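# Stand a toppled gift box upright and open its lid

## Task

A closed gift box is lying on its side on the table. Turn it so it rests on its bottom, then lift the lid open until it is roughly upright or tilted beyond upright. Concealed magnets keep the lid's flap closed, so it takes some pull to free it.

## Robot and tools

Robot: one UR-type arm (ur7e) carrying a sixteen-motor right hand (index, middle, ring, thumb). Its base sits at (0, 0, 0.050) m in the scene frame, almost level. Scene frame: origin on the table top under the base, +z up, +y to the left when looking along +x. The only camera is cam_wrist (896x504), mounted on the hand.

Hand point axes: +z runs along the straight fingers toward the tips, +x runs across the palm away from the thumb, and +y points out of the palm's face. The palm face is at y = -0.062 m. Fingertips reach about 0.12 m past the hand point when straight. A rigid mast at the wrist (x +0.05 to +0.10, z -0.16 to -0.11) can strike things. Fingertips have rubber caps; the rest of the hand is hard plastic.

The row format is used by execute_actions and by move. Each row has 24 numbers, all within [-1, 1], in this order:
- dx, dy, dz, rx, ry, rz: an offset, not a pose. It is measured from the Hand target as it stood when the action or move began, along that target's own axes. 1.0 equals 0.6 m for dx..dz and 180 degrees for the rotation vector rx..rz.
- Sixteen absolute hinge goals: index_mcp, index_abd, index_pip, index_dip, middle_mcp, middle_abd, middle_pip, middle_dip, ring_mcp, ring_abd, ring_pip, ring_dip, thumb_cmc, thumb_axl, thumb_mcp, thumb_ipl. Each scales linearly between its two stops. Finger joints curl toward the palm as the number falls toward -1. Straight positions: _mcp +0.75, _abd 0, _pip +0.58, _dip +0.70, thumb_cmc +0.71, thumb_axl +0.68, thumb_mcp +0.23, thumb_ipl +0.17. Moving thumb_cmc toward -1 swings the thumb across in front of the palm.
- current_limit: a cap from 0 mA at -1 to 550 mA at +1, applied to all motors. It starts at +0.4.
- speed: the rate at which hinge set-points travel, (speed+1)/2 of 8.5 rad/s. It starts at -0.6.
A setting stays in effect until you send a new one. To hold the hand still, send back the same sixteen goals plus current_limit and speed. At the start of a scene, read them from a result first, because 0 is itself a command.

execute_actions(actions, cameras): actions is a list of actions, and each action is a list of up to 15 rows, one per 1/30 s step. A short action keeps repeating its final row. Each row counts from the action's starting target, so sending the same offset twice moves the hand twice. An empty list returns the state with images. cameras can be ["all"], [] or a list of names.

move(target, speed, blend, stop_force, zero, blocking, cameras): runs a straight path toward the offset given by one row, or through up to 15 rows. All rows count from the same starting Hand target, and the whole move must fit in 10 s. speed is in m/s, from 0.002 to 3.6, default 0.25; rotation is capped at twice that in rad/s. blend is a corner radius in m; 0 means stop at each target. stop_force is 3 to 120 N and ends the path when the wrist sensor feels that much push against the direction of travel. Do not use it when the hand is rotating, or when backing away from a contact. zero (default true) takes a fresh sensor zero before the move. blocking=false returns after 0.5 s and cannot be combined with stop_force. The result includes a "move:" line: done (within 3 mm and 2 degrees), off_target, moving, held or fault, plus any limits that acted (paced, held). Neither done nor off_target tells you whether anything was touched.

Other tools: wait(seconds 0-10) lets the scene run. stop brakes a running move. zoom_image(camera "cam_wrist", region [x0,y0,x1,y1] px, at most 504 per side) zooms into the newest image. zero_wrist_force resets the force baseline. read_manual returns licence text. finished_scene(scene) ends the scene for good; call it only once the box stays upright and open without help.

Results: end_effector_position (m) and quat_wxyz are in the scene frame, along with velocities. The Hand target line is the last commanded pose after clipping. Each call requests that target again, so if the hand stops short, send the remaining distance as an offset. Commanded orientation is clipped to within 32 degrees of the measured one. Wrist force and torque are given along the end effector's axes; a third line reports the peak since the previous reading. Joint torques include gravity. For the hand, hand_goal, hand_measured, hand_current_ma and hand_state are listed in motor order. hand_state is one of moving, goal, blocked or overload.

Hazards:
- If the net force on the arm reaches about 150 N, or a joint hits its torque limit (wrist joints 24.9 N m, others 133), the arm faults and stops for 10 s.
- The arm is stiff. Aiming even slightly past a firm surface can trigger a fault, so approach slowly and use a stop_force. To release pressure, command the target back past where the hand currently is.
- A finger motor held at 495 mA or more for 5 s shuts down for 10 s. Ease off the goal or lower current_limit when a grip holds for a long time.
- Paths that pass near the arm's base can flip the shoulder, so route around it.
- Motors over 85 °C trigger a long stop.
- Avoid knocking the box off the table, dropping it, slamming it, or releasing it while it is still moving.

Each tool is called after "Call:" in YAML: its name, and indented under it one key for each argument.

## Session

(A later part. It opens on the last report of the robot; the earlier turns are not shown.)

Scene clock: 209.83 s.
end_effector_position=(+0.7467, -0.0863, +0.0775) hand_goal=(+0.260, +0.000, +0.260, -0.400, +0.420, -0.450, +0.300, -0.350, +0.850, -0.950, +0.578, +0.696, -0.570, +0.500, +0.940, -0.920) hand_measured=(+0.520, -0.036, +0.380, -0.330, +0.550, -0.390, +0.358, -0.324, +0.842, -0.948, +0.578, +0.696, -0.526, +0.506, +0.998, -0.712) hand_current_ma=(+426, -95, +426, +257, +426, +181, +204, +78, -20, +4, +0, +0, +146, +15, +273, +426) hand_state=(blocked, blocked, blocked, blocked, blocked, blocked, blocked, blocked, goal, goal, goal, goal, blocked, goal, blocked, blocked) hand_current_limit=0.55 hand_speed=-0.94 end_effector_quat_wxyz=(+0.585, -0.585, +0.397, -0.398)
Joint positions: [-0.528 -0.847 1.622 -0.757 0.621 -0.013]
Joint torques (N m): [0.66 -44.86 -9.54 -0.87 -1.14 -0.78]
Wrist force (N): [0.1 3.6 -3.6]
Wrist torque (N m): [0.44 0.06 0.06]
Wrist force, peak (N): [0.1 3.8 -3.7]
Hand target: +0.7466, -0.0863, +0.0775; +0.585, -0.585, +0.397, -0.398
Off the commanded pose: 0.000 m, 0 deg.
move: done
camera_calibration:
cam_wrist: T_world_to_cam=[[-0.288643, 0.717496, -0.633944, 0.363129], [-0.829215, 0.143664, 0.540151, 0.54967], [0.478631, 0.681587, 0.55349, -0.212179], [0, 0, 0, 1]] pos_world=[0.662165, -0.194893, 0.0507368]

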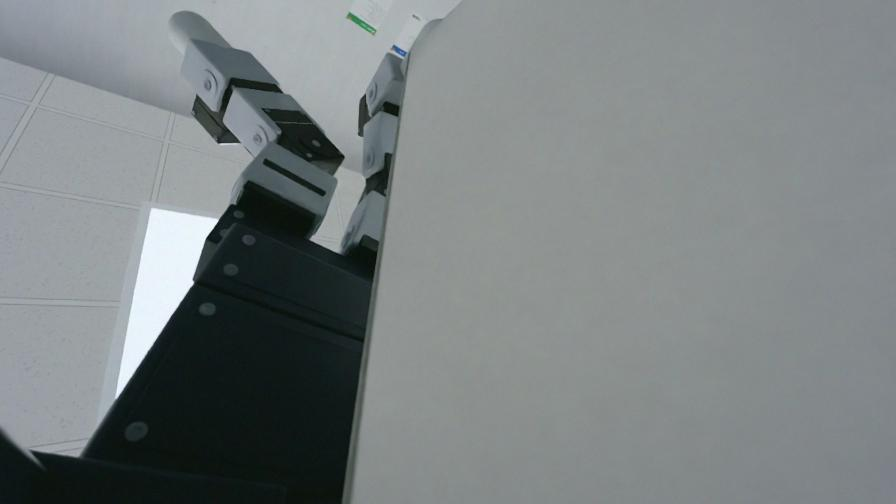

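Call:
move:
  target: [0, 0, 0, 0, 0, 0, 0.26, 0, 0.26, -0.40, 0.56, -0.42, 0.36, -0.30, 0.85, -0.95, 0.577, 0.696, -0.571, 0.5, 0.94, -0.92, 0.55, -0.96]
  cameras: ["all"]

Call:
move:
  target: [0, 0, 0, 0, 0, 0, 0.26, 0, 0.26, -0.40, 0.70, -0.42, 0.36, -0.25, 0.85, -0.95, 0.577, 0.696, -0.571, 0.5, 0.94, -0.92, 0.55, -0.95]
  cameras: ["all"]

Scene clock: 210.83 s.
end_effector_position=(+0.7467, -0.0863, +0.0775) hand_goal=(+0.260, +0.000, +0.260, -0.400, +0.560, -0.420, +0.360, -0.300, +0.850, -0.950, +0.578, +0.696, -0.570, +0.500, +0.940, -0.920) hand_measured=(+0.520, -0.028, +0.380, -0.330, +0.548, -0.390, +0.378, -0.290, +0.842, -0.948, +0.578, +0.696, -0.532, +0.506, +0.998, -0.712) hand_current_ma=(+426, -69, +426, +257, +62, +77, +49, +25, -20, +4, +0, +0, +125, +15, +273, +426) hand_state=(blocked, blocked, blocked, blocked, moving, blocked, goal, goal, goal, goal, goal, goal, blocked, goal, blocked, blocked) hand_current_limit=0.55 hand_speed=-0.96 end_effector_quat_wxyz=(+0.585, -0.585, +0.397, -0.398)
Joint positions: [-0.528 -0.847 1.622 -0.757 0.621 -0.013]
Joint torques (N m): [-0.75 -44.14 -8.96 -0.35 -1.19 -0.62]
Wrist force (N): [0.1 3.7 -3.5]
Wrist torque (N m): [0.47 0.07 0.07]
Wrist force, peak (N): [0.0 3.8 -3.7]
Hand target: +0.7466, -0.0863, +0.0775; +0.585, -0.585, +0.397, -0.398
Off the commanded pose: 0.000 m, 0 deg.
move: done
camera_calibration:
cam_wrist: T_world_to_cam=[[-0.288643, 0.717496, -0.633944, 0.363129], [-0.829215, 0.143664, 0.540151, 0.54967], [0.478631, 0.681587, 0.55349, -0.212179], [0, 0, 0, 1]] pos_world=[0.662165, -0.194893, 0.0507368]

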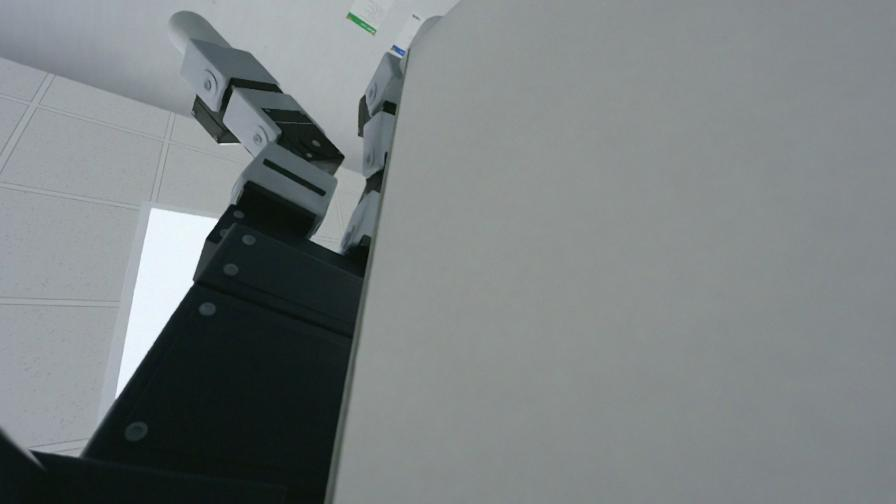

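Scene clock: 212.07 s.
end_effector_position=(+0.7467, -0.0863, +0.0775) hand_goal=(+0.260, +0.000, +0.260, -0.400, +0.700, -0.420, +0.360, -0.250, +0.850, -0.950, +0.578, +0.696, -0.570, +0.500, +0.940, -0.920) hand_measured=(+0.520, -0.004, +0.380, -0.330, +0.678, -0.416, +0.360, -0.250, +0.842, -0.948, +0.578, +0.696, -0.570, +0.506, +0.998, -0.712) hand_current_ma=(+426, -5, +426, +257, -64, +7, +1, +1, -20, +4, +0, +0, -1, +16, +273, +426) hand_state=(blocked, goal, blocked, blocked, blocked, goal, goal, goal, goal, goal, goal, goal, goal, goal, blocked, blocked) hand_current_limit=0.55 hand_speed=-0.95 end_effector_quat_wxyz=(+0.585, -0.585, +0.397, -0.398)
Joint positions: [-0.528 -0.847 1.622 -0.757 0.621 -0.013]
Joint torques (N m): [-1.2 -45.25 -9.85 0.06 -1.22 -0.43]
Wrist force (N): [0.3 3.3 -3.7]
Wrist torque (N m): [0.47 0.04 0.07]
Wrist force, peak (N): [-0.1 3.8 -3.6]
Hand target: +0.7466, -0.0863, +0.0775; +0.585, -0.585, +0.397, -0.398
Off the commanded pose: 0.000 m, 0 deg.
move: done
camera_calibration:
cam_wrist: T_world_to_cam=[[-0.288643, 0.717496, -0.633944, 0.363129], [-0.829215, 0.143664, 0.540151, 0.54967], [0.478631, 0.681587, 0.55349, -0.212179], [0, 0, 0, 1]] pos_world=[0.662165, -0.194893, 0.0507368]

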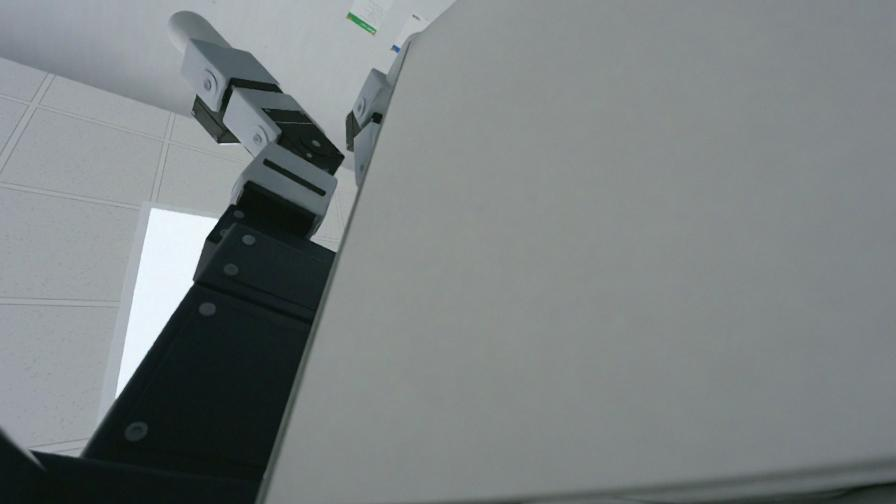

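Call:
move:
  target: [0, 0, 0, 0, 0, 0, 0.53, 0, 0.37, -0.30, 0.85, -0.3, 0.45, 0.3, 0.85, -0.5, 0.577, 0.696, -0.571, 0.5, 0.978, -0.68, 0.3, -0.85]

Call:
move:
  target:
    - [0, 0, 0, 0, 0, 0, 0.8, 0, 0.358, -0.1, 0.85, -0.2, 0.577, 0.696, 0.85, -0.3, 0.577, 0.696, -0.571, 0.5, 0.978, -0.45, 0.4, -0.7]
    - [0.033, 0, 0, 0, 0, 0, 0.8, 0, 0.358, -0.1, 0.85, -0.2, 0.577, 0.696, 0.85, -0.3, 0.577, 0.696, -0.571, 0.5, 0.978, -0.45, 0.4, -0.7]
  speed: 0.06
  cameras: ["all"]

Scene clock: 214.03 s.
end_effector_position=(+0.7466, -0.0863, +0.0775) hand_goal=(+0.530, +0.000, +0.370, -0.300, +0.850, -0.300, +0.450, +0.300, +0.850, -0.500, +0.578, +0.696, -0.570, +0.500, +0.978, -0.680) hand_measured=(+0.528, -0.002, +0.376, -0.296, +0.828, -0.304, +0.442, +0.296, +0.842, -0.504, +0.578, +0.696, -0.570, +0.502, +0.980, -0.682) hand_current_ma=(-6, -4, +15, +10, -64, -6, -17, -6, -20, -6, +0, +0, -1, +6, +2, -2) hand_state=(goal, goal, goal, goal, blocked, goal, goal, goal, goal, goal, goal, goal, goal, goal, goal, goal) hand_current_limit=0.30 hand_speed=-0.85 end_effector_quat_wxyz=(+0.585, -0.585, +0.397, -0.398)
Joint positions: [-0.528 -0.847 1.622 -0.757 0.621 -0.013]
Joint torques (N m): [-2.71 -45.28 -8.79 0.4 -1.02 -0.14]
Wrist force (N): [0.1 2.1 -3.4]
Wrist torque (N m): [0.40 0.07 0.06]
Wrist force, peak (N): [0.0 3.6 -3.7]
Hand target: +0.7466, -0.0863, +0.0775; +0.585, -0.585, +0.397, -0.398
Off the commanded pose: 0.000 m, 0 deg.
move: done

Scene clock: 215.67 s.
end_effector_position=(+0.7539, -0.1046, +0.0775) hand_goal=(+0.800, +0.000, +0.358, -0.100, +0.850, -0.200, +0.578, +0.696, +0.850, -0.300, +0.578, +0.696, -0.570, +0.500, +0.978, -0.450) hand_measured=(+0.776, -0.002, +0.358, -0.104, +0.828, -0.204, +0.570, +0.692, +0.842, -0.304, +0.578, +0.696, -0.570, +0.502, +0.978, -0.452) hand_current_ma=(-73, -4, +1, -7, -64, -6, -18, -6, -20, -5, +0, +0, -1, +5, -2, -5) hand_state=(blocked, goal, goal, goal, blocked, goal, goal, goal, goal, goal, goal, goal, goal, goal, goal, goal) hand_current_limit=0.40 hand_speed=-0.70 end_effector_quat_wxyz=(+0.585, -0.585, +0.397, -0.398)
Joint positions: [-0.548 -0.824 1.576 -0.733 0.601 -0.014]
Joint torques (N m): [-7.93 -44.27 -21.43 0.4 -1.5 -1.24]
Wrist force (N): [0.1 2.2 -3.8]
Wrist torque (N m): [0.39 0.08 0.05]
Wrist force, peak (N): [0.1 2.7 -3.7]
Hand target: +0.7539, -0.1047, +0.0775; +0.585, -0.585, +0.397, -0.398
Off the commanded pose: 0.000 m, 0 deg.
move: done
camera_calibration:
cam_wrist: T_world_to_cam=[[-0.288643, 0.717496, -0.633944, 0.378337], [-0.829215, 0.143664, 0.540151, 0.55827], [0.478631, 0.681587, 0.55349, -0.203152], [0, 0, 0, 1]] pos_world=[0.669365, -0.213193, 0.0507368]

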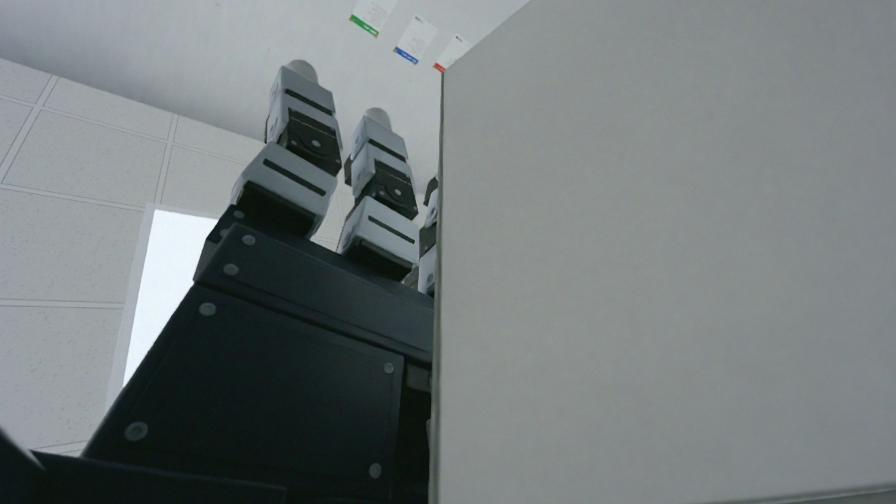

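Call:
wait:
  seconds: 0.5
  cameras: ["all"]

Scene clock: 216.70 s.
end_effector_position=(+0.7539, -0.1047, +0.0775) hand_goal=(+0.800, +0.000, +0.358, -0.100, +0.850, -0.200, +0.578, +0.696, +0.850, -0.300, +0.578, +0.696, -0.570, +0.500, +0.978, -0.450) hand_measured=(+0.776, -0.002, +0.358, -0.104, +0.828, -0.204, +0.570, +0.692, +0.842, -0.304, +0.578, +0.696, -0.570, +0.502, +0.978, -0.452) hand_current_ma=(-73, -4, +1, -7, -64, -6, -18, -6, -20, -5, +0, +0, -1, +5, -2, -5) hand_state=(blocked, goal, goal, goal, blocked, goal, goal, goal, goal, goal, goal, goal, goal, goal, goal, goal) hand_current_limit=0.40 hand_speed=-0.70 end_effector_quat_wxyz=(+0.585, -0.585, +0.397, -0.398)
Joint positions: [-0.548 -0.824 1.575 -0.733 0.601 -0.014]
Joint torques (N m): [-7.02 -44.01 -23 0.57 -1.58 -1.53]
Wrist force (N): [0.4 2.2 -3.7]
Wrist torque (N m): [0.38 0.05 0.08]
Wrist force, peak (N): [0.3 2.3 -3.9]
Hand target: +0.7539, -0.1047, +0.0775; +0.585, -0.585, +0.397, -0.398
Off the commanded pose: 0.000 m, 0 deg.
wait: 0.50 s; at rest from the start
camera_calibration:
cam_wrist: T_world_to_cam=[[-0.288643, 0.717496, -0.633944, 0.378438], [-0.829215, 0.143664, 0.540151, 0.558367], [0.478631, 0.681587, 0.55349, -0.203132], [0, 0, 0, 1]] pos_world=[0.669465, -0.213293, 0.0507368]

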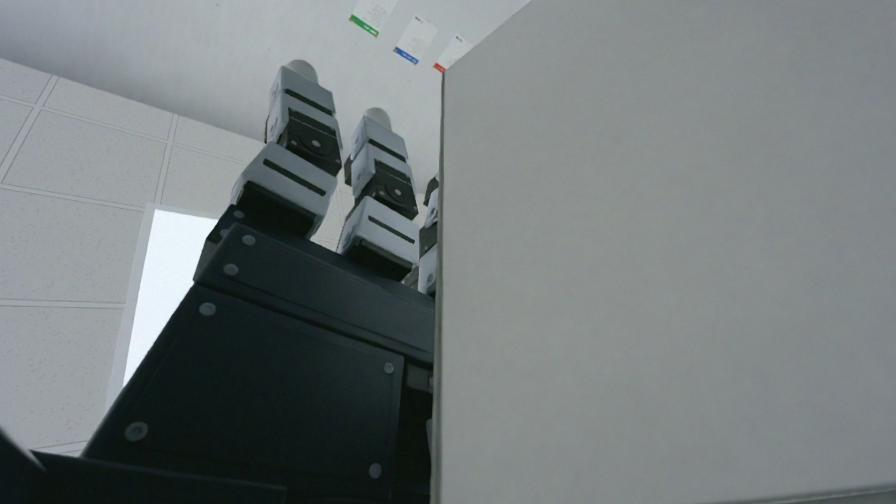

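Call:
move:
  target: [0, -0.2, 0, 0, 0, 0, 0.8, 0, 0.358, -0.1, 0.85, 0, 0.577, 0.696, 0.85, 0, 0.577, 0.696, -0.571, 0.5, 0.978, -0.45, 0.4, -0.7]
  speed: 0.2

Call:
move:
  target:
    - [0, 0, 0, 0, 0, 0, 0.85, 0, 0.577, 0.696, 0.85, 0, 0.577, 0.696, 0.85, 0, 0.577, 0.696, -0.571, 0.678, 0.225, 0.168, 0.4, -0.6]
    - [-0.02, 0, 0, 0, 0, 0, 0.85, 0, 0.577, 0.696, 0.85, 0, 0.577, 0.696, 0.85, 0, 0.577, 0.696, -0.571, 0.678, 0.225, 0.168, 0.4, -0.6]
  speed: 0.15
  cameras: ["all"]

Scene clock: 222.03 s.
end_effector_position=(+0.7539, -0.1047, +0.1975) hand_goal=(+0.800, +0.000, +0.358, -0.100, +0.850, +0.000, +0.578, +0.696, +0.850, +0.000, +0.578, +0.696, -0.570, +0.500, +0.978, -0.450) hand_measured=(+0.778, -0.002, +0.358, -0.104, +0.830, -0.004, +0.570, +0.692, +0.842, -0.002, +0.578, +0.696, -0.570, +0.502, +0.976, -0.452) hand_current_ma=(-69, -4, +0, -7, -61, -6, -17, -6, -21, -5, +0, +0, -1, +5, -2, -5) hand_state=(blocked, goal, goal, goal, blocked, goal, goal, goal, goal, goal, goal, goal, goal, goal, goal, goal) hand_current_limit=0.40 hand_speed=-0.70 end_effector_quat_wxyz=(+0.585, -0.585, +0.397, -0.398)
Joint positions: [-0.547 -0.988 1.497 -0.49 0.602 -0.014]
Joint torques (N m): [-6.65 -55.88 -27.12 0.68 -1.44 -1.49]
Wrist force (N): [0.1 2.4 -3.7]
Wrist torque (N m): [0.41 0.08 0.14]
Wrist force, peak (N): [0.1 3.5 -3.7]
Hand target: +0.7539, -0.1047, +0.1975; +0.585, -0.585, +0.397, -0.398
Off the commanded pose: 0.000 m, 0 deg.
move: done

Scene clock: 223.87 s.
end_effector_position=(+0.7496, -0.0936, +0.1975) hand_goal=(+0.850, +0.000, +0.578, +0.696, +0.850, +0.000, +0.578, +0.696, +0.850, +0.000, +0.578, +0.696, -0.570, +0.678, +0.226, +0.168) hand_measured=(+0.826, -0.002, +0.570, +0.692, +0.830, -0.004, +0.570, +0.692, +0.842, -0.002, +0.578, +0.696, -0.570, +0.676, +0.228, +0.166) hand_current_ma=(-73, -4, -20, -8, -61, -6, -17, -6, -21, -5, +0, +0, -1, -5, +4, -5) hand_state=(blocked, goal, goal, goal, blocked, goal, goal, goal, goal, goal, goal, goal, goal, goal, goal, goal) hand_current_limit=0.40 hand_speed=-0.60 end_effector_quat_wxyz=(+0.585, -0.585, +0.397, -0.398)
Joint positions: [-0.535 -1.005 1.525 -0.501 0.614 -0.014]
Joint torques (N m): [5.48 -54.27 -7.27 -2.69 1.71 1.31]
Wrist force (N): [-0.1 2.2 -3.6]
Wrist torque (N m): [0.35 0.11 0.12]
Wrist force, peak (N): [0.0 2.4 -3.8]
Hand target: +0.7495, -0.0935, +0.1975; +0.585, -0.585, +0.397, -0.398
Off the commanded pose: 0.000 m, 0 deg.
move: done
camera_calibration:
cam_wrist: T_world_to_cam=[[-0.288707, 0.717403, -0.634019, 0.445314], [-0.829196, 0.143692, 0.540173, 0.488295], [0.478625, 0.681678, 0.553383, -0.274969], [0, 0, 0, 1]] pos_world=[0.665065, -0.202193, 0.170737]

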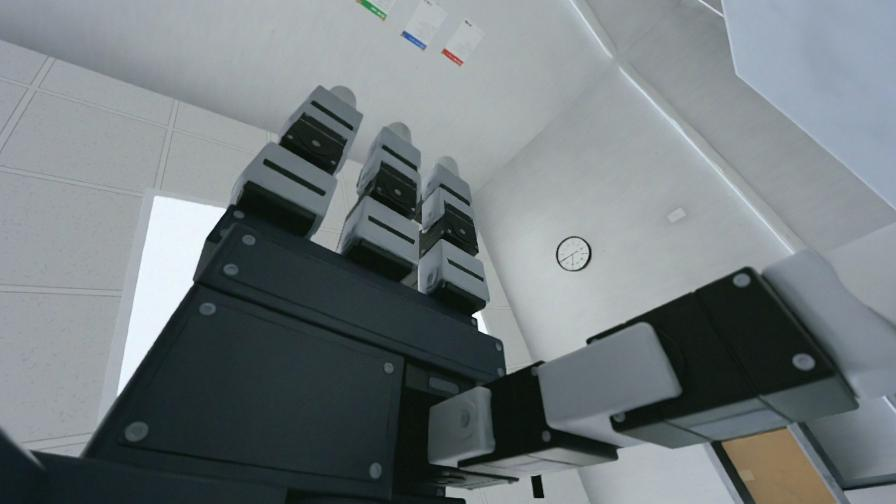

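Call:
move:
  target: [0, 0.0575, 0, 0, 0, 0, 0.85, 0, 0.577, 0.696, 0.85, 0, 0.577, 0.696, 0.85, 0, 0.577, 0.696, -0.571, 0.678, 0.225, 0.168, 0.4, -0.6]
  speed: 0.08
  stop_force: 3
  cameras: ["all"]

Call:
move:
  target:
    - [0.09, 0, 0, 0, 0, 0, 0.85, 0, 0.577, 0.696, 0.85, 0, 0.577, 0.696, 0.85, 0, 0.577, 0.696, -0.571, 0.678, 0.225, 0.168, 0.4, -0.6]
    - [0.125, 0, 0, 0, 0, 0, 0.85, 0, 0.577, 0.696, 0.85, 0, 0.577, 0.696, 0.85, 0, 0.577, 0.696, -0.571, 0.678, 0.225, 0.168, 0.4, -0.6]
  speed: 0.05
  blend: [0.01, 0]
  stop_force: 4
  cameras: ["all"]

Scene clock: 226.37 s.
end_effector_position=(+0.7495, -0.0935, +0.1630) hand_goal=(+0.850, +0.000, +0.578, +0.696, +0.850, +0.000, +0.578, +0.696, +0.850, +0.000, +0.578, +0.696, -0.570, +0.678, +0.226, +0.168) hand_measured=(+0.826, -0.002, +0.570, +0.692, +0.830, -0.004, +0.570, +0.692, +0.842, -0.002, +0.578, +0.696, -0.570, +0.676, +0.228, +0.166) hand_current_ma=(-72, -4, -20, -8, -61, -6, -17, -6, -21, -5, +0, +0, -1, -5, +4, -5) hand_state=(blocked, goal, goal, goal, blocked, goal, goal, goal, goal, goal, goal, goal, goal, goal, goal, goal) hand_current_limit=0.40 hand_speed=-0.60 end_effector_quat_wxyz=(+0.585, -0.585, +0.397, -0.397)
Joint positions: [-0.535 -0.963 1.557 -0.575 0.614 -0.014]
Joint torques (N m): [-7.53 -39.88 -7.44 -2.61 0.63 1.46]
Wrist force (N): [0.0 2.2 -3.7]
Wrist torque (N m): [0.36 0.09 0.08]
Wrist force, peak (N): [0.1 2.7 -3.6]
Hand target: +0.7495, -0.0935, +0.1630; +0.585, -0.585, +0.397, -0.398
Off the commanded pose: 0.000 m, 0 deg.
move: done
camera_calibration:
cam_wrist: T_world_to_cam=[[-0.288738, 0.717456, -0.633946, 0.423389], [-0.829201, 0.143603, 0.540189, 0.5069], [0.478598, 0.681641, 0.553452, -0.255945], [0, 0, 0, 1]] pos_world=[0.665065, -0.202093, 0.136237]

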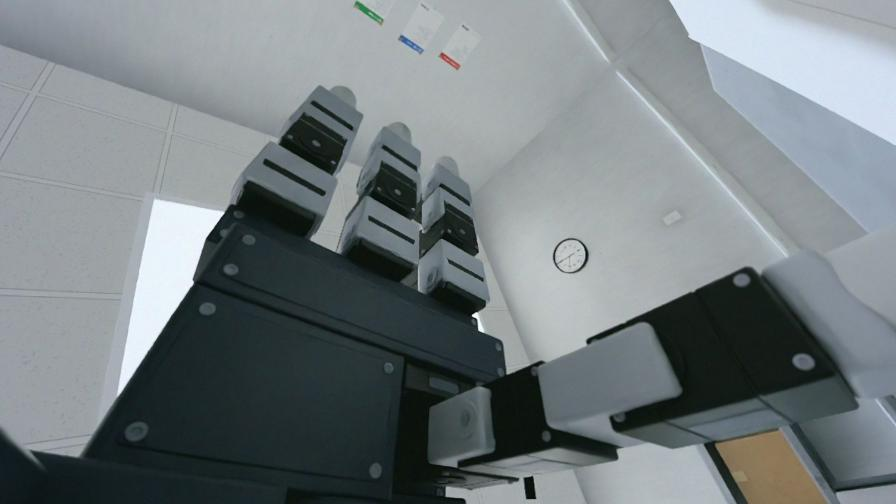

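Scene clock: 229.00 s.
end_effector_position=(+0.7771, -0.1633, +0.1631) hand_goal=(+0.850, +0.000, +0.578, +0.696, +0.850, +0.000, +0.578, +0.696, +0.850, +0.000, +0.578, +0.696, -0.570, +0.678, +0.226, +0.168) hand_measured=(+0.826, -0.002, +0.570, +0.692, +0.830, -0.004, +0.570, +0.692, +0.842, -0.002, +0.578, +0.696, -0.570, +0.676, +0.228, +0.166) hand_current_ma=(-72, -4, -20, -8, -61, -6, -17, -6, -21, -5, +0, +0, -1, -5, +4, -3) hand_state=(blocked, goal, goal, goal, blocked, goal, goal, goal, goal, goal, goal, goal, goal, goal, goal, goal) hand_current_limit=0.40 hand_speed=-0.60 end_effector_quat_wxyz=(+0.585, -0.585, +0.397, -0.398)
Joint positions: [-0.604 -0.855 1.363 -0.489 0.544 -0.016]
Joint torques (N m): [-7.29 -46 -26.67 0.55 -1.41 -1.45]
Wrist force (N): [0.2 2.6 -3.4]
Wrist torque (N m): [0.40 0.10 0.17]
Wrist force, peak (N): [0.0 2.6 -3.7]
Hand target: +0.7771, -0.1633, +0.1631; +0.585, -0.585, +0.397, -0.398
Off the commanded pose: 0.000 m, 0 deg.
move: done
camera_calibration:
cam_wrist: T_world_to_cam=[[-0.288643, 0.717496, -0.633944, 0.481382], [-0.829215, 0.143664, 0.540151, 0.539841], [0.478631, 0.681587, 0.55349, -0.221618], [0, 0, 0, 1]] pos_world=[0.692665, -0.271893, 0.136237]

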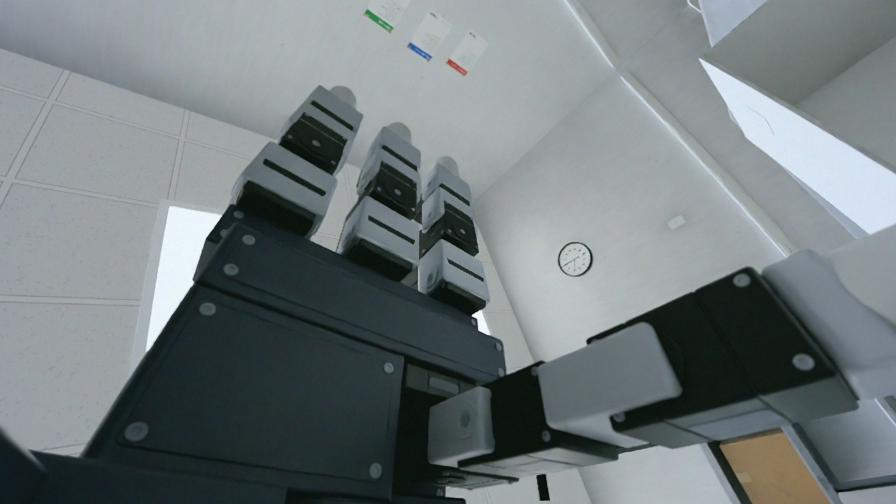

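Call:
move:
  target:
    - [0, -0.19, 0, 0, 0, 0, 0.75, 0, 0.577, 0.696, 0.75, 0, 0.577, 0.696, 0.75, 0, 0.577, 0.696, 0.7, 0.678, 0.225, 0.168, 0.4, -0.6]
    - [-0.324, -0.19, -0.0712, -0.3158, -0.1249, -0.6405, 0.75, 0, 0.577, 0.696, 0.75, 0, 0.577, 0.696, 0.75, 0, 0.577, 0.696, 0.7, 0.678, 0.225, 0.168, 0.4, -0.6]
  speed: [0.3, 0.6]
  blend: [0.03, 0]
  cameras: ["all"]

Scene clock: 232.80 s.
end_effector_position=(+0.6658, +0.0018, +0.2770) hand_goal=(+0.750, +0.000, +0.578, +0.696, +0.750, +0.000, +0.578, +0.696, +0.750, +0.000, +0.578, +0.696, +0.700, +0.678, +0.226, +0.168) hand_measured=(+0.752, +0.000, +0.576, +0.692, +0.752, +0.000, +0.576, +0.694, +0.752, +0.000, +0.578, +0.696, +0.702, +0.676, +0.226, +0.166) hand_current_ma=(+6, +1, -3, -6, +5, +1, -2, -4, +6, +1, -1, +0, +6, -5, -1, -3) hand_state=(goal, goal, goal, goal, goal, goal, goal, goal, goal, goal, goal, goal, goal, goal, goal, goal) hand_current_limit=0.40 hand_speed=-0.60 end_effector_quat_wxyz=(+0.243, +0.857, +0.237, +0.387)
Joint positions: [0.049 -1.124 1.516 0.26 1.811 -2.228]
Joint torques (N m): [5.69 -34.77 -7.98 -1.45 2.04 -1.55]
Wrist force (N): [0.6 -0.4 -0.5]
Wrist torque (N m): [0.00 -0.04 0.17]
Wrist force, peak (N): [0.2 4.3 -3.6]
Hand target: +0.6658, +0.0018, +0.2770; +0.243, +0.857, +0.237, +0.387
Off the commanded pose: 0.000 m, 0 deg.
move: done
camera_calibration:
cam_wrist: T_world_to_cam=[[-0.31988, -0.946566, -0.0411172, 0.262567], [-0.935208, 0.322402, -0.146435, 0.62271], [0.151866, -0.00838842, -0.988365, 0.301984], [0, 0, 0, 1]] pos_world=[0.620491, 0.0503067, 0.400453]

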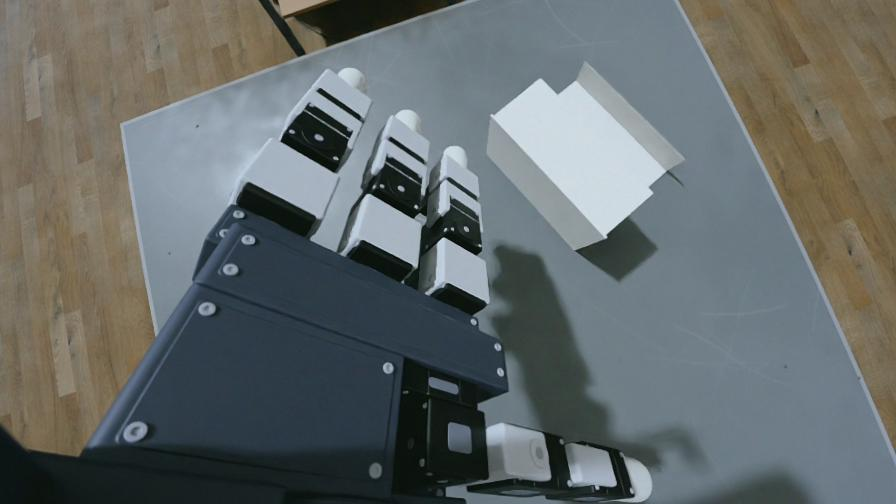

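Call:
zoom_image:
  camera: "cam_wrist"
  region: [470, 40, 710, 280]

Scaled by 2.100.

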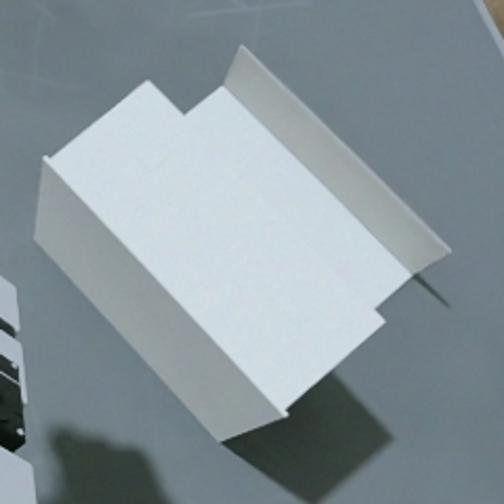

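Call:
move:
  target: [-0.0523, 0.1247, 0.214, 0.3158, 0.1249, 0.6405, 0.8, 0, 0.358, -0.1, 0.85, 0, 0.577, 0.696, 0.85, 0, 0.577, 0.696, -0.571, 0.678, 0.978, -0.4, 0.4, -0.6]
  speed: 0.5

Scene clock: 239.27 s.
end_effector_position=(+0.7637, -0.1044, +0.2300) hand_goal=(+0.800, +0.000, +0.358, -0.100, +0.850, +0.000, +0.578, +0.696, +0.850, +0.000, +0.578, +0.696, -0.570, +0.678, +0.978, -0.400) hand_measured=(+0.792, +0.000, +0.358, -0.096, +0.842, +0.000, +0.576, +0.694, +0.842, +0.000, +0.578, +0.696, -0.568, +0.676, +0.974, -0.398) hand_current_ma=(-20, +1, +1, +6, -18, +1, -2, -4, -20, +1, -1, +0, +4, -5, -14, +3) hand_state=(goal, goal, goal, goal, goal, goal, goal, goal, goal, goal, goal, goal, goal, goal, goal, goal) hand_current_limit=0.40 hand_speed=-0.60 end_effector_quat_wxyz=(+0.585, -0.585, +0.397, -0.397)
Joint positions: [-0.536 -1.003 1.428 -0.407 0.612 -0.014]
Joint torques (N m): [-6.74 -56.23 -8.6 -2.37 1.58 1.34]
Wrist force (N): [0.2 2.4 -3.7]
Wrist torque (N m): [0.41 0.08 0.04]
Wrist force, peak (N): [0.3 2.5 -3.8]
Hand target: +0.7637, -0.1044, +0.2300; +0.585, -0.585, +0.397, -0.398
Off the commanded pose: 0.000 m, 0 deg.
move: done

Call:
move:
  target: [0, 0.2523, 0, 0, 0, 0, 0.8, 0, 0.358, -0.1, 0.85, 0, 0.577, 0.696, 0.85, 0, 0.577, 0.696, -0.571, 0.678, 0.978, -0.4, 0.4, -0.6]
  speed: 0.15
  stop_force: 5

Call:
move:
  target: [0, 0, 0, 0, 0, 0, 0.58, 0, 0.358, -0.29, 0.85, 0, 0.577, 0.696, 0.85, 0, 0.577, 0.696, -0.571, 0.678, 0.978, -0.58, 0.2, -0.7]

Call:
move:
  target: [0, 0, 0, 0, 0, 0, 0.42, 0, 0.34, -0.31, 0.85, 0, 0.577, 0.696, 0.85, 0, 0.577, 0.696, -0.571, 0.678, 0.978, -0.78, 0.0, -0.8]
  cameras: ["all"]

Scene clock: 242.13 s.
end_effector_position=(+0.7637, -0.1045, +0.0786) hand_goal=(+0.800, +0.000, +0.358, -0.100, +0.850, +0.000, +0.578, +0.696, +0.850, +0.000, +0.578, +0.696, -0.570, +0.678, +0.978, -0.400) hand_measured=(+0.792, +0.000, +0.358, -0.096, +0.842, +0.000, +0.576, +0.694, +0.842, +0.000, +0.578, +0.696, -0.568, +0.676, +0.974, -0.398) hand_current_ma=(-21, +1, +0, +6, -19, +1, -2, -4, -21, +1, -1, +0, +4, -5, -14, +3) hand_state=(goal, goal, goal, goal, goal, goal, goal, goal, goal, goal, goal, goal, goal, goal, goal, goal) hand_current_limit=0.40 hand_speed=-0.60 end_effector_quat_wxyz=(+0.585, -0.585, +0.397, -0.398)
Joint positions: [-0.538 -0.809 1.543 -0.715 0.61 -0.014]
Joint torques (N m): [5.83 -44.97 -6.02 -2.42 1.72 1.36]
Wrist force (N): [0.1 2.2 -3.7]
Wrist torque (N m): [0.36 0.08 0.02]
Wrist force, peak (N): [0.1 3.1 -4.1]
Hand target: +0.7637, -0.1045, +0.0786; +0.585, -0.585, +0.397, -0.398
Off the commanded pose: 0.000 m, 0 deg.
move: done

Scene clock: 242.63 s.
end_effector_position=(+0.7637, -0.1045, +0.0786) hand_goal=(+0.580, +0.000, +0.358, -0.290, +0.850, +0.000, +0.578, +0.696, +0.850, +0.000, +0.578, +0.696, -0.570, +0.678, +0.978, -0.580) hand_measured=(+0.572, +0.000, +0.358, -0.286, +0.842, +0.000, +0.576, +0.694, +0.842, +0.000, +0.578, +0.696, -0.568, +0.676, +0.974, -0.576) hand_current_ma=(-19, +1, +0, +6, -19, +1, -2, -4, -21, +1, -1, +0, +4, -5, -13, +12) hand_state=(goal, goal, goal, goal, goal, goal, goal, goal, goal, goal, goal, goal, goal, goal, goal, goal) hand_current_limit=0.20 hand_speed=-0.70 end_effector_quat_wxyz=(+0.585, -0.585, +0.397, -0.398)
Joint positions: [-0.538 -0.809 1.543 -0.715 0.61 -0.014]
Joint torques (N m): [5.75 -44.88 -5.62 -2.34 1.52 1.2]
Wrist force (N): [0.1 2.4 -4.0]
Wrist torque (N m): [0.40 0.07 0.03]
Wrist force, peak (N): [0.2 2.4 -4.0]
Hand target: +0.7637, -0.1045, +0.0786; +0.585, -0.585, +0.397, -0.398
Off the commanded pose: 0.000 m, 0 deg.
move: done

Scene clock: 243.27 s.
end_effector_position=(+0.7637, -0.1045, +0.0786) hand_goal=(+0.420, +0.000, +0.340, -0.310, +0.850, +0.000, +0.578, +0.696, +0.850, +0.000, +0.578, +0.696, -0.570, +0.678, +0.978, -0.780) hand_measured=(+0.500, +0.000, +0.378, -0.290, +0.842, +0.000, +0.576, +0.694, +0.842, +0.000, +0.578, +0.696, -0.572, +0.676, +0.998, -0.708) hand_current_ma=(+275, +1, +125, +59, -19, +1, -2, -4, -21, +1, -1, +0, -2, -3, +78, +274) hand_state=(blocked, goal, blocked, blocked, goal, goal, goal, goal, goal, goal, goal, goal, goal, goal, blocked, blocked) hand_current_limit=0.00 hand_speed=-0.80 end_effector_quat_wxyz=(+0.585, -0.585, +0.397, -0.398)
Joint positions: [-0.538 -0.809 1.543 -0.715 0.61 -0.014]
Joint torques (N m): [4.64 -45.73 -6.27 -1.94 1.39 1.06]
Wrist force (N): [0.2 1.8 -4.2]
Wrist torque (N m): [0.45 0.08 0.04]
Wrist force, peak (N): [0.2 2.4 -4.1]
Hand target: +0.7637, -0.1045, +0.0786; +0.585, -0.585, +0.397, -0.398
Off the commanded pose: 0.000 m, 0 deg.
move: done
camera_calibration:
cam_wrist: T_world_to_cam=[[-0.288643, 0.717496, -0.633944, 0.381757], [-0.829215, 0.143664, 0.540151, 0.565924], [0.478631, 0.681587, 0.55349, -0.208512], [0, 0, 0, 1]] pos_world=[0.679265, -0.213093, 0.0517368]

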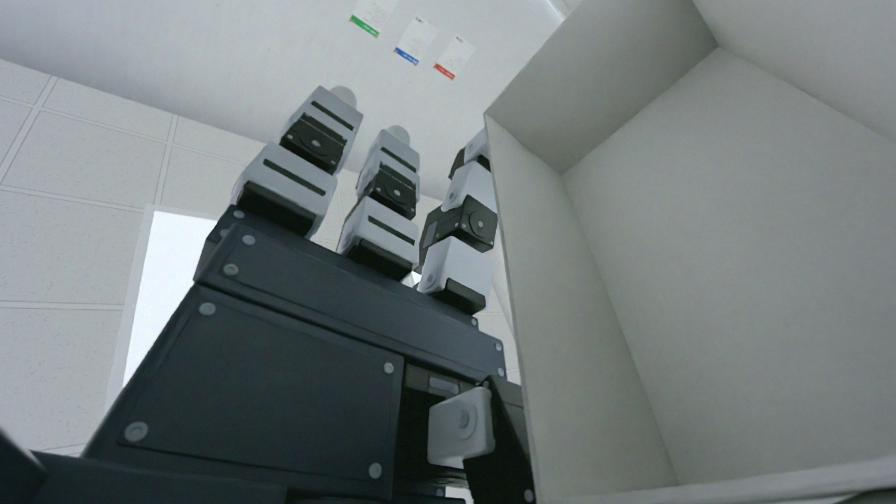

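Call:
move:
  target: [0, -0.05, 0, 0, 0, 0, 0.24, 0, 0.26, -0.40, 0.85, 0, 0.577, 0.696, 0.85, 0, 0.577, 0.696, -0.571, 0.678, 0.94, -0.92, 0.5, -0.8]
  speed: 0.06
  cameras: ["all"]

Scene clock: 244.93 s.
end_effector_position=(+0.7637, -0.1045, +0.1084) hand_goal=(+0.240, +0.000, +0.260, -0.400, +0.850, +0.000, +0.578, +0.696, +0.850, +0.000, +0.578, +0.696, -0.570, +0.678, +0.940, -0.920) hand_measured=(+0.500, +0.000, +0.380, -0.298, +0.842, +0.000, +0.576, +0.694, +0.842, +0.000, +0.578, +0.696, -0.576, +0.678, +0.998, -0.716) hand_current_ma=(+413, +1, +413, +403, -19, +1, -2, -4, -21, +1, -1, +0, -11, -2, +272, +413) hand_state=(blocked, goal, blocked, blocked, goal, goal, goal, goal, goal, goal, goal, goal, goal, goal, blocked, blocked) hand_current_limit=0.50 hand_speed=-0.80 end_effector_quat_wxyz=(+0.585, -0.585, +0.397, -0.398)
Joint positions: [-0.538 -0.854 1.531 -0.659 0.611 -0.014]
Joint torques (N m): [5.92 -59.03 -24.13 0.52 1.25 -1.27]
Wrist force (N): [0.1 3.2 -3.7]
Wrist torque (N m): [0.41 0.08 0.02]
Wrist force, peak (N): [0.0 3.8 -3.8]
Hand target: +0.7637, -0.1045, +0.1086; +0.585, -0.585, +0.397, -0.398
Off the commanded pose: 0.000 m, 0 deg.
move: done
camera_calibration:
cam_wrist: T_world_to_cam=[[-0.288704, 0.717506, -0.633905, 0.400751], [-0.829194, 0.143612, 0.540197, 0.549745], [0.478631, 0.681587, 0.55349, -0.225061], [0, 0, 0, 1]] pos_world=[0.679265, -0.213093, 0.0816366]

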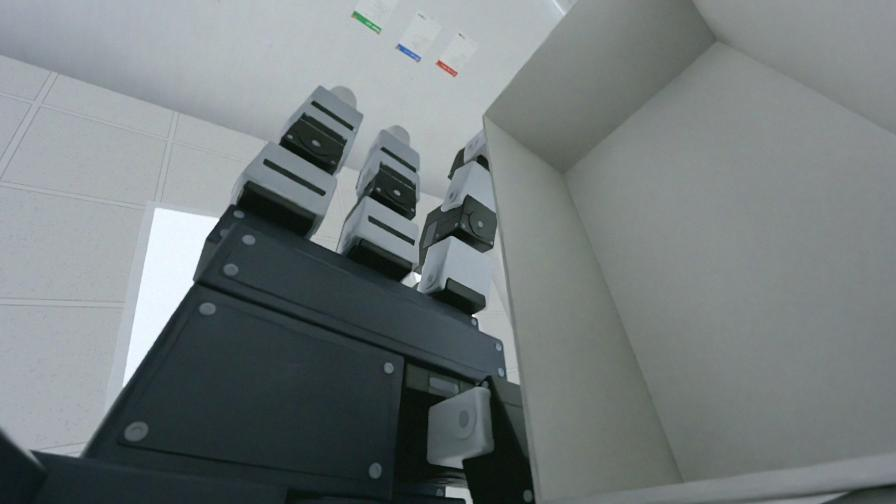

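Call:
move:
  target:
    - [-0.0302, -0.026, 0, 0, 0, -0.16667, 0.24, 0, 0.26, -0.40, 0.85, 0, 0.577, 0.696, 0.85, 0, 0.577, 0.696, -0.571, 0.678, 0.94, -0.92, 0.5, -0.8]
    - [-0.0608, -0.019, 0, 0, 0, -0.3333, 0.24, 0, 0.26, -0.40, 0.85, 0, 0.577, 0.696, 0.85, 0, 0.577, 0.696, -0.571, 0.678, 0.94, -0.92, 0.5, -0.8]
    - [-0.0842, 0.0025, 0, 0, 0, -0.5, 0.24, 0, 0.26, -0.40, 0.85, 0, 0.577, 0.696, 0.85, 0, 0.577, 0.696, -0.571, 0.678, 0.94, -0.92, 0.5, -0.8]
  speed: 0.25
  blend: [0.01, 0.01, 0]
  cameras: ["all"]

Scene clock: 249.20 s.
end_effector_position=(+0.7451, -0.0575, +0.1071) hand_goal=(+0.240, +0.000, +0.260, -0.400, +0.850, +0.000, +0.578, +0.696, +0.850, +0.000, +0.578, +0.696, -0.570, +0.678, +0.940, -0.920) hand_measured=(+0.500, +0.010, +0.380, -0.298, +0.848, +0.002, +0.576, +0.694, +0.848, +0.002, +0.578, +0.696, -0.558, +0.678, +0.998, -0.716) hand_current_ma=(+412, +19, +412, +396, -5, +3, -2, -4, -5, +2, -1, +0, +33, -2, +272, +412) hand_state=(blocked, goal, blocked, blocked, goal, goal, goal, goal, goal, goal, goal, goal, goal, goal, blocked, blocked) hand_current_limit=0.50 hand_speed=-0.80 end_effector_quat_wxyz=(-0.133, +0.695, +0.133, +0.695)
Joint positions: [-0.347 -0.901 1.862 -0.946 0.802 -1.579]
Joint torques (N m): [5.56 -38.48 -2.59 -3.08 1.6 -1.62]
Wrist force (N): [-2.1 0.6 -2.2]
Wrist torque (N m): [0.09 0.09 0.19]
Wrist force, peak (N): [0.2 3.6 -3.8]
Hand target: +0.7451, -0.0575, +0.1071; -0.132, +0.695, +0.133, +0.695
Off the commanded pose: 0.000 m, 0 deg.
move: done
camera_calibration:
cam_wrist: T_world_to_cam=[[0.229359, -0.590671, -0.77363, -0.085432], [-0.866652, 0.237874, -0.438555, 0.666471], [0.443068, 0.771054, -0.457347, -0.107554], [0, 0, 0, 1]] pos_world=[0.644847, -0.126068, 0.177002]

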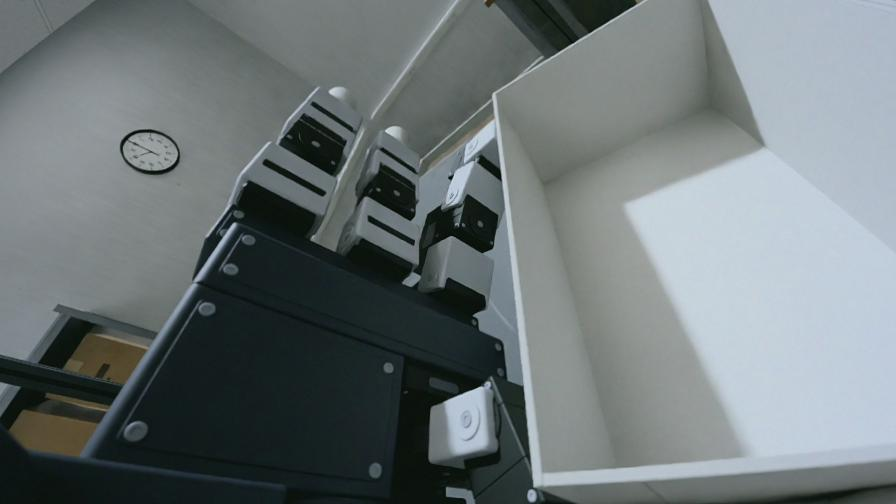

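Call:
move:
  target: [-0.095, 0, 0, 0, 0, 0, 0.24, 0, 0.26, -0.40, 0.85, 0, 0.577, 0.696, 0.85, 0, 0.577, 0.696, -0.571, 0.678, 0.94, -0.92, 0.5, -0.8]
  speed: 0.05
  stop_force: 3
  cameras: ["all"]

Scene clock: 255.33 s.
end_effector_position=(+0.7449, -0.0575, +0.0577) hand_goal=(+0.240, +0.000, +0.260, -0.400, +0.850, +0.000, +0.578, +0.696, +0.850, +0.000, +0.578, +0.696, -0.570, +0.678, +0.940, -0.920) hand_measured=(+0.500, +0.004, +0.380, -0.302, +0.848, +0.002, +0.576, +0.694, +0.848, +0.002, +0.578, +0.696, -0.570, +0.678, +0.998, -0.716) hand_current_ma=(+413, +8, +412, +383, -5, +3, -2, -4, -5, +3, -1, +0, +1, +0, +272, +412) hand_state=(blocked, goal, blocked, blocked, goal, goal, goal, goal, goal, goal, goal, goal, goal, goal, blocked, blocked) hand_current_limit=0.50 hand_speed=-0.80 end_effector_quat_wxyz=(-0.132, +0.695, +0.133, +0.694)
Joint positions: [-0.347 -0.799 1.859 -1.046 0.801 -1.58]
Joint torques (N m): [3.42 -55.41 -0.97 0.25 0.6 1.29]
Wrist force (N): [-1.3 0.6 -2.1]
Wrist torque (N m): [0.09 0.09 0.13]
Wrist force, peak (N): [4.7 -0.1 -2.6]
Hand target: +0.7449, -0.0575, +0.0577; -0.132, +0.695, +0.133, +0.694 (not the last commanded pose)
Off the commanded pose: 0.008 m, 0 deg.
move: contact
camera_calibration:
cam_wrist: T_world_to_cam=[[0.229165, -0.591048, -0.773399, -0.123554], [-0.866761, 0.237662, -0.438455, 0.644665], [0.442955, 0.77083, -0.457833, -0.129954], [0, 0, 0, 1]] pos_world=[0.644648, -0.126066, 0.127603]

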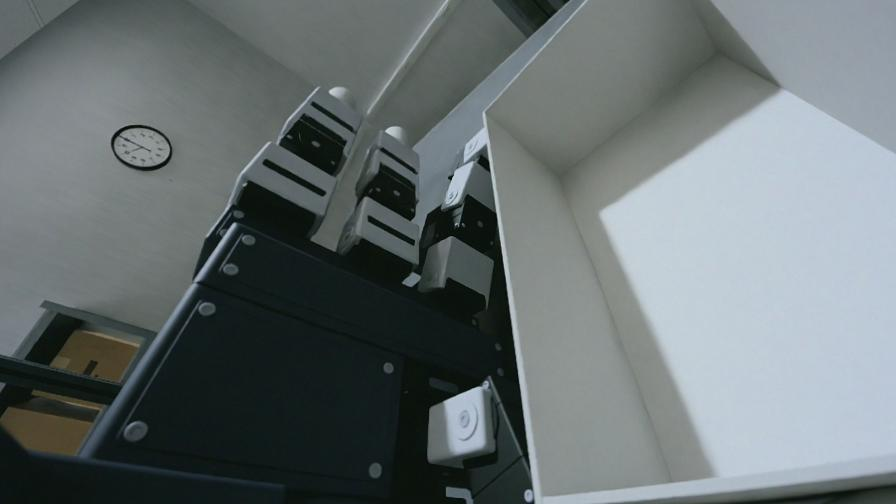

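Call:
move:
  target: [-0.004, 0, 0, 0, 0, 0, 0.42, 0, 0.34, -0.33, 0.85, 0, 0.577, 0.696, 0.85, 0, 0.577, 0.696, -0.571, 0.678, 0.978, -0.78, -0.2, -0.9]
  speed: 0.02
  stop_force: 4

Call:
move:
  target: [0, 0, 0, 0, 0, 0, 0.51, 0, 0.37, -0.29, 0.85, 0, 0.577, 0.696, 0.85, 0, 0.577, 0.696, -0.571, 0.678, 0.978, -0.67, 0.2, -0.95]

Call:
move:
  target:
    - [0, 0, 0, 0, 0, 0, 0.8, 0, 0.358, -0.1, 0.85, 0, 0.577, 0.696, 0.85, 0, 0.577, 0.696, -0.571, 0.678, 0.978, -0.4, 0.4, -0.75]
    - [0, -0.1, 0, 0, 0, 0, 0.8, 0, 0.358, -0.1, 0.85, 0, 0.577, 0.696, 0.85, 0, 0.577, 0.696, -0.571, 0.678, 0.978, -0.4, 0.4, -0.75]
    - [0.06, -0.22, 0, 0, 0, 0, 0.8, 0, 0.358, -0.1, 0.85, 0, 0.577, 0.696, 0.85, 0, 0.577, 0.696, -0.571, 0.678, 0.978, -0.4, 0.4, -0.75]
  speed: [0.1, 0.12, 0.25]
  blend: [0, 0.02, 0]
  cameras: ["all"]

Scene clock: 257.40 s.
end_effector_position=(+0.7449, -0.0575, +0.0561) hand_goal=(+0.420, +0.000, +0.340, -0.330, +0.850, +0.000, +0.578, +0.696, +0.850, +0.000, +0.578, +0.696, -0.570, +0.678, +0.978, -0.780) hand_measured=(+0.514, -0.020, +0.380, -0.304, +0.848, +0.002, +0.576, +0.694, +0.848, +0.002, +0.578, +0.696, -0.580, +0.678, +0.998, -0.716) hand_current_ma=(+220, -47, +131, +78, -5, +3, -2, -4, -5, +3, -1, +0, -27, +0, +79, +220) hand_state=(blocked, blocked, blocked, blocked, goal, goal, goal, goal, goal, goal, goal, goal, goal, goal, blocked, blocked) hand_current_limit=-0.20 hand_speed=-0.90 end_effector_quat_wxyz=(-0.132, +0.695, +0.133, +0.694)
Joint positions: [-0.347 -0.795 1.859 -1.049 0.801 -1.58]
Joint torques (N m): [1.2 -53.15 -1.08 0.7 0.83 0.62]
Wrist force (N): [1.4 0.5 -2.8]
Wrist torque (N m): [0.12 0.06 0.17]
Wrist force, peak (N): [3.2 1.2 -2.3]
Hand target: +0.7449, -0.0574, +0.0561; -0.132, +0.695, +0.133, +0.694 (not the last commanded pose)
Off the commanded pose: 0.001 m, 0 deg.
move: contact

Scene clock: 258.33 s.
end_effector_position=(+0.7449, -0.0574, +0.0561) hand_goal=(+0.510, +0.000, +0.370, -0.290, +0.850, +0.000, +0.578, +0.696, +0.850, +0.000, +0.578, +0.696, -0.570, +0.678, +0.978, -0.670) hand_measured=(+0.516, -0.002, +0.380, -0.288, +0.848, +0.002, +0.576, +0.694, +0.848, +0.002, +0.578, +0.696, -0.566, +0.678, +0.980, -0.672) hand_current_ma=(+12, -1, +22, +5, -5, +3, -2, -4, -5, +3, -1, +0, +9, -1, +5, -5) hand_state=(goal, goal, goal, goal, goal, goal, goal, goal, goal, goal, goal, goal, goal, goal, goal, goal) hand_current_limit=0.20 hand_speed=-0.95 end_effector_quat_wxyz=(-0.132, +0.695, +0.133, +0.694)
Joint positions: [-0.347 -0.795 1.859 -1.049 0.801 -1.58]
Joint torques (N m): [1.01 -53.2 -1.57 -0.52 0.72 0.8]
Wrist force (N): [-0.8 0.5 -2.0]
Wrist torque (N m): [0.10 0.08 0.14]
Wrist force, peak (N): [1.4 0.5 -2.9]
Hand target: +0.7449, -0.0574, +0.0561; -0.132, +0.695, +0.133, +0.694
Off the commanded pose: 0.000 m, 0 deg.
move: done

Scene clock: 260.57 s.
end_effector_position=(+0.6963, +0.0652, +0.0920) hand_goal=(+0.800, +0.000, +0.358, -0.100, +0.850, +0.000, +0.578, +0.696, +0.850, +0.000, +0.578, +0.696, -0.570, +0.678, +0.978, -0.400) hand_measured=(+0.798, +0.002, +0.362, -0.104, +0.848, +0.002, +0.576, +0.694, +0.848, +0.002, +0.578, +0.696, -0.566, +0.676, +0.980, -0.402) hand_current_ma=(-3, +2, +6, -6, -3, +3, -2, -4, -3, +3, -1, +0, +10, -2, +4, -5) hand_state=(goal, goal, goal, goal, goal, goal, goal, goal, goal, goal, goal, goal, goal, goal, goal, goal) hand_current_limit=0.40 hand_speed=-0.75 end_effector_quat_wxyz=(-0.132, +0.695, +0.133, +0.694)
Joint positions: [-0.12 -0.936 2.014 -1.065 1.029 -1.576]
Joint torques (N m): [4.74 -50.29 -0.54 -0.19 1.75 -1.03]
Wrist force (N): [-1.1 0.9 -2.2]
Wrist torque (N m): [0.13 0.08 0.02]
Wrist force, peak (N): [-1.1 1.6 -2.5]
Hand target: +0.6963, +0.0653, +0.0921; -0.132, +0.695, +0.133, +0.694
Off the commanded pose: 0.000 m, 0 deg.
move: done
camera_calibration:
cam_wrist: T_world_to_cam=[[0.229121, -0.590947, -0.773489, -0.013327], [-0.866804, 0.237687, -0.438356, 0.588428], [0.442894, 0.7709, -0.457776, -0.187276], [0, 0, 0, 1]] pos_world=[0.596048, -0.00336679, 0.161902]

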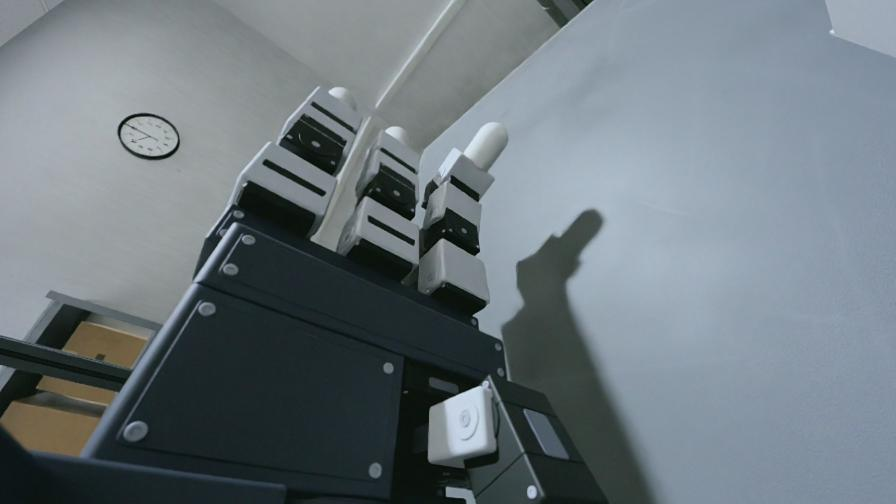

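Call:
move:
  target: [0.275, 0.014, -0.045, -0.1136, -0.2634, -0.1814, 0.75, 0, 0.577, 0.696, 0.75, 0, 0.577, 0.696, 0.75, 0, 0.577, 0.696, 0.7, 0.678, 0.225, 0.168, 0.4, -0.6]
  speed: 0.5
  cameras: ["all"]

Scene clock: 262.93 s.
end_effector_position=(+0.6743, +0.0476, +0.2571) hand_goal=(+0.750, +0.000, +0.578, +0.696, +0.750, +0.000, +0.578, +0.696, +0.750, +0.000, +0.578, +0.696, +0.700, +0.678, +0.226, +0.168) hand_measured=(+0.752, +0.002, +0.576, +0.692, +0.752, +0.002, +0.576, +0.694, +0.752, +0.002, +0.578, +0.696, +0.702, +0.676, +0.226, +0.166) hand_current_ma=(+6, +2, -3, -6, +5, +3, -2, -4, +6, +3, -1, +0, +6, -2, -1, -7) hand_state=(goal, goal, goal, goal, goal, goal, goal, goal, goal, goal, goal, goal, goal, goal, goal, goal) hand_current_limit=0.40 hand_speed=-0.60 end_effector_quat_wxyz=(+0.245, +0.859, +0.237, +0.383)
Joint positions: [0.142 -1.047 1.456 0.268 1.89 -2.169]
Joint torques (N m): [5.06 -38.33 -24.57 1.49 2.05 1.3]
Wrist force (N): [0.6 -0.6 -0.8]
Wrist torque (N m): [-0.03 -0.04 0.07]
Wrist force, peak (N): [-1.7 1.4 -2.1]
Hand target: +0.6744, +0.0476, +0.2571; +0.245, +0.859, +0.237, +0.383
Off the commanded pose: 0.000 m, 0 deg.
move: done
camera_calibration:
cam_wrist: T_world_to_cam=[[-0.324098, -0.945399, -0.0343725, 0.308921], [-0.934902, 0.325631, -0.141147, 0.611267], [0.144633, -0.0136106, -0.989392, 0.286771], [0, 0, 0, 1]] pos_world=[0.630119, 0.0969087, 0.380626]

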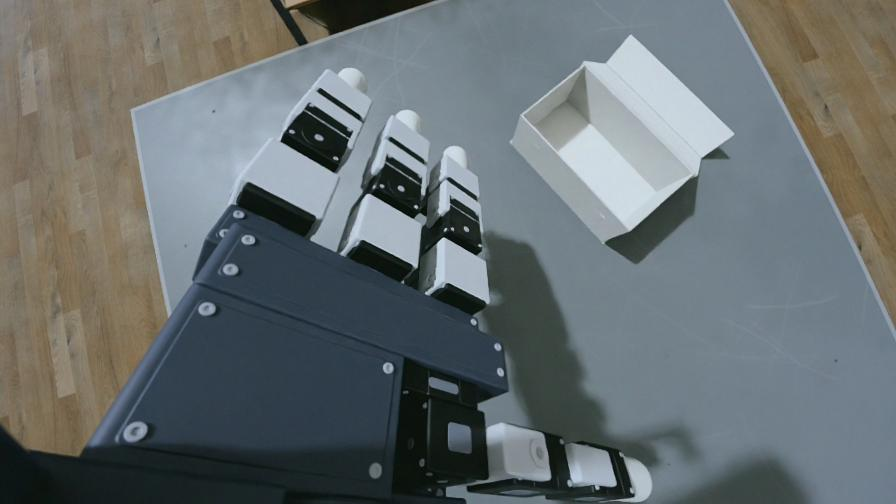

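Call:
finished_scene:
  scene: 1

The scene is finished: the task was done.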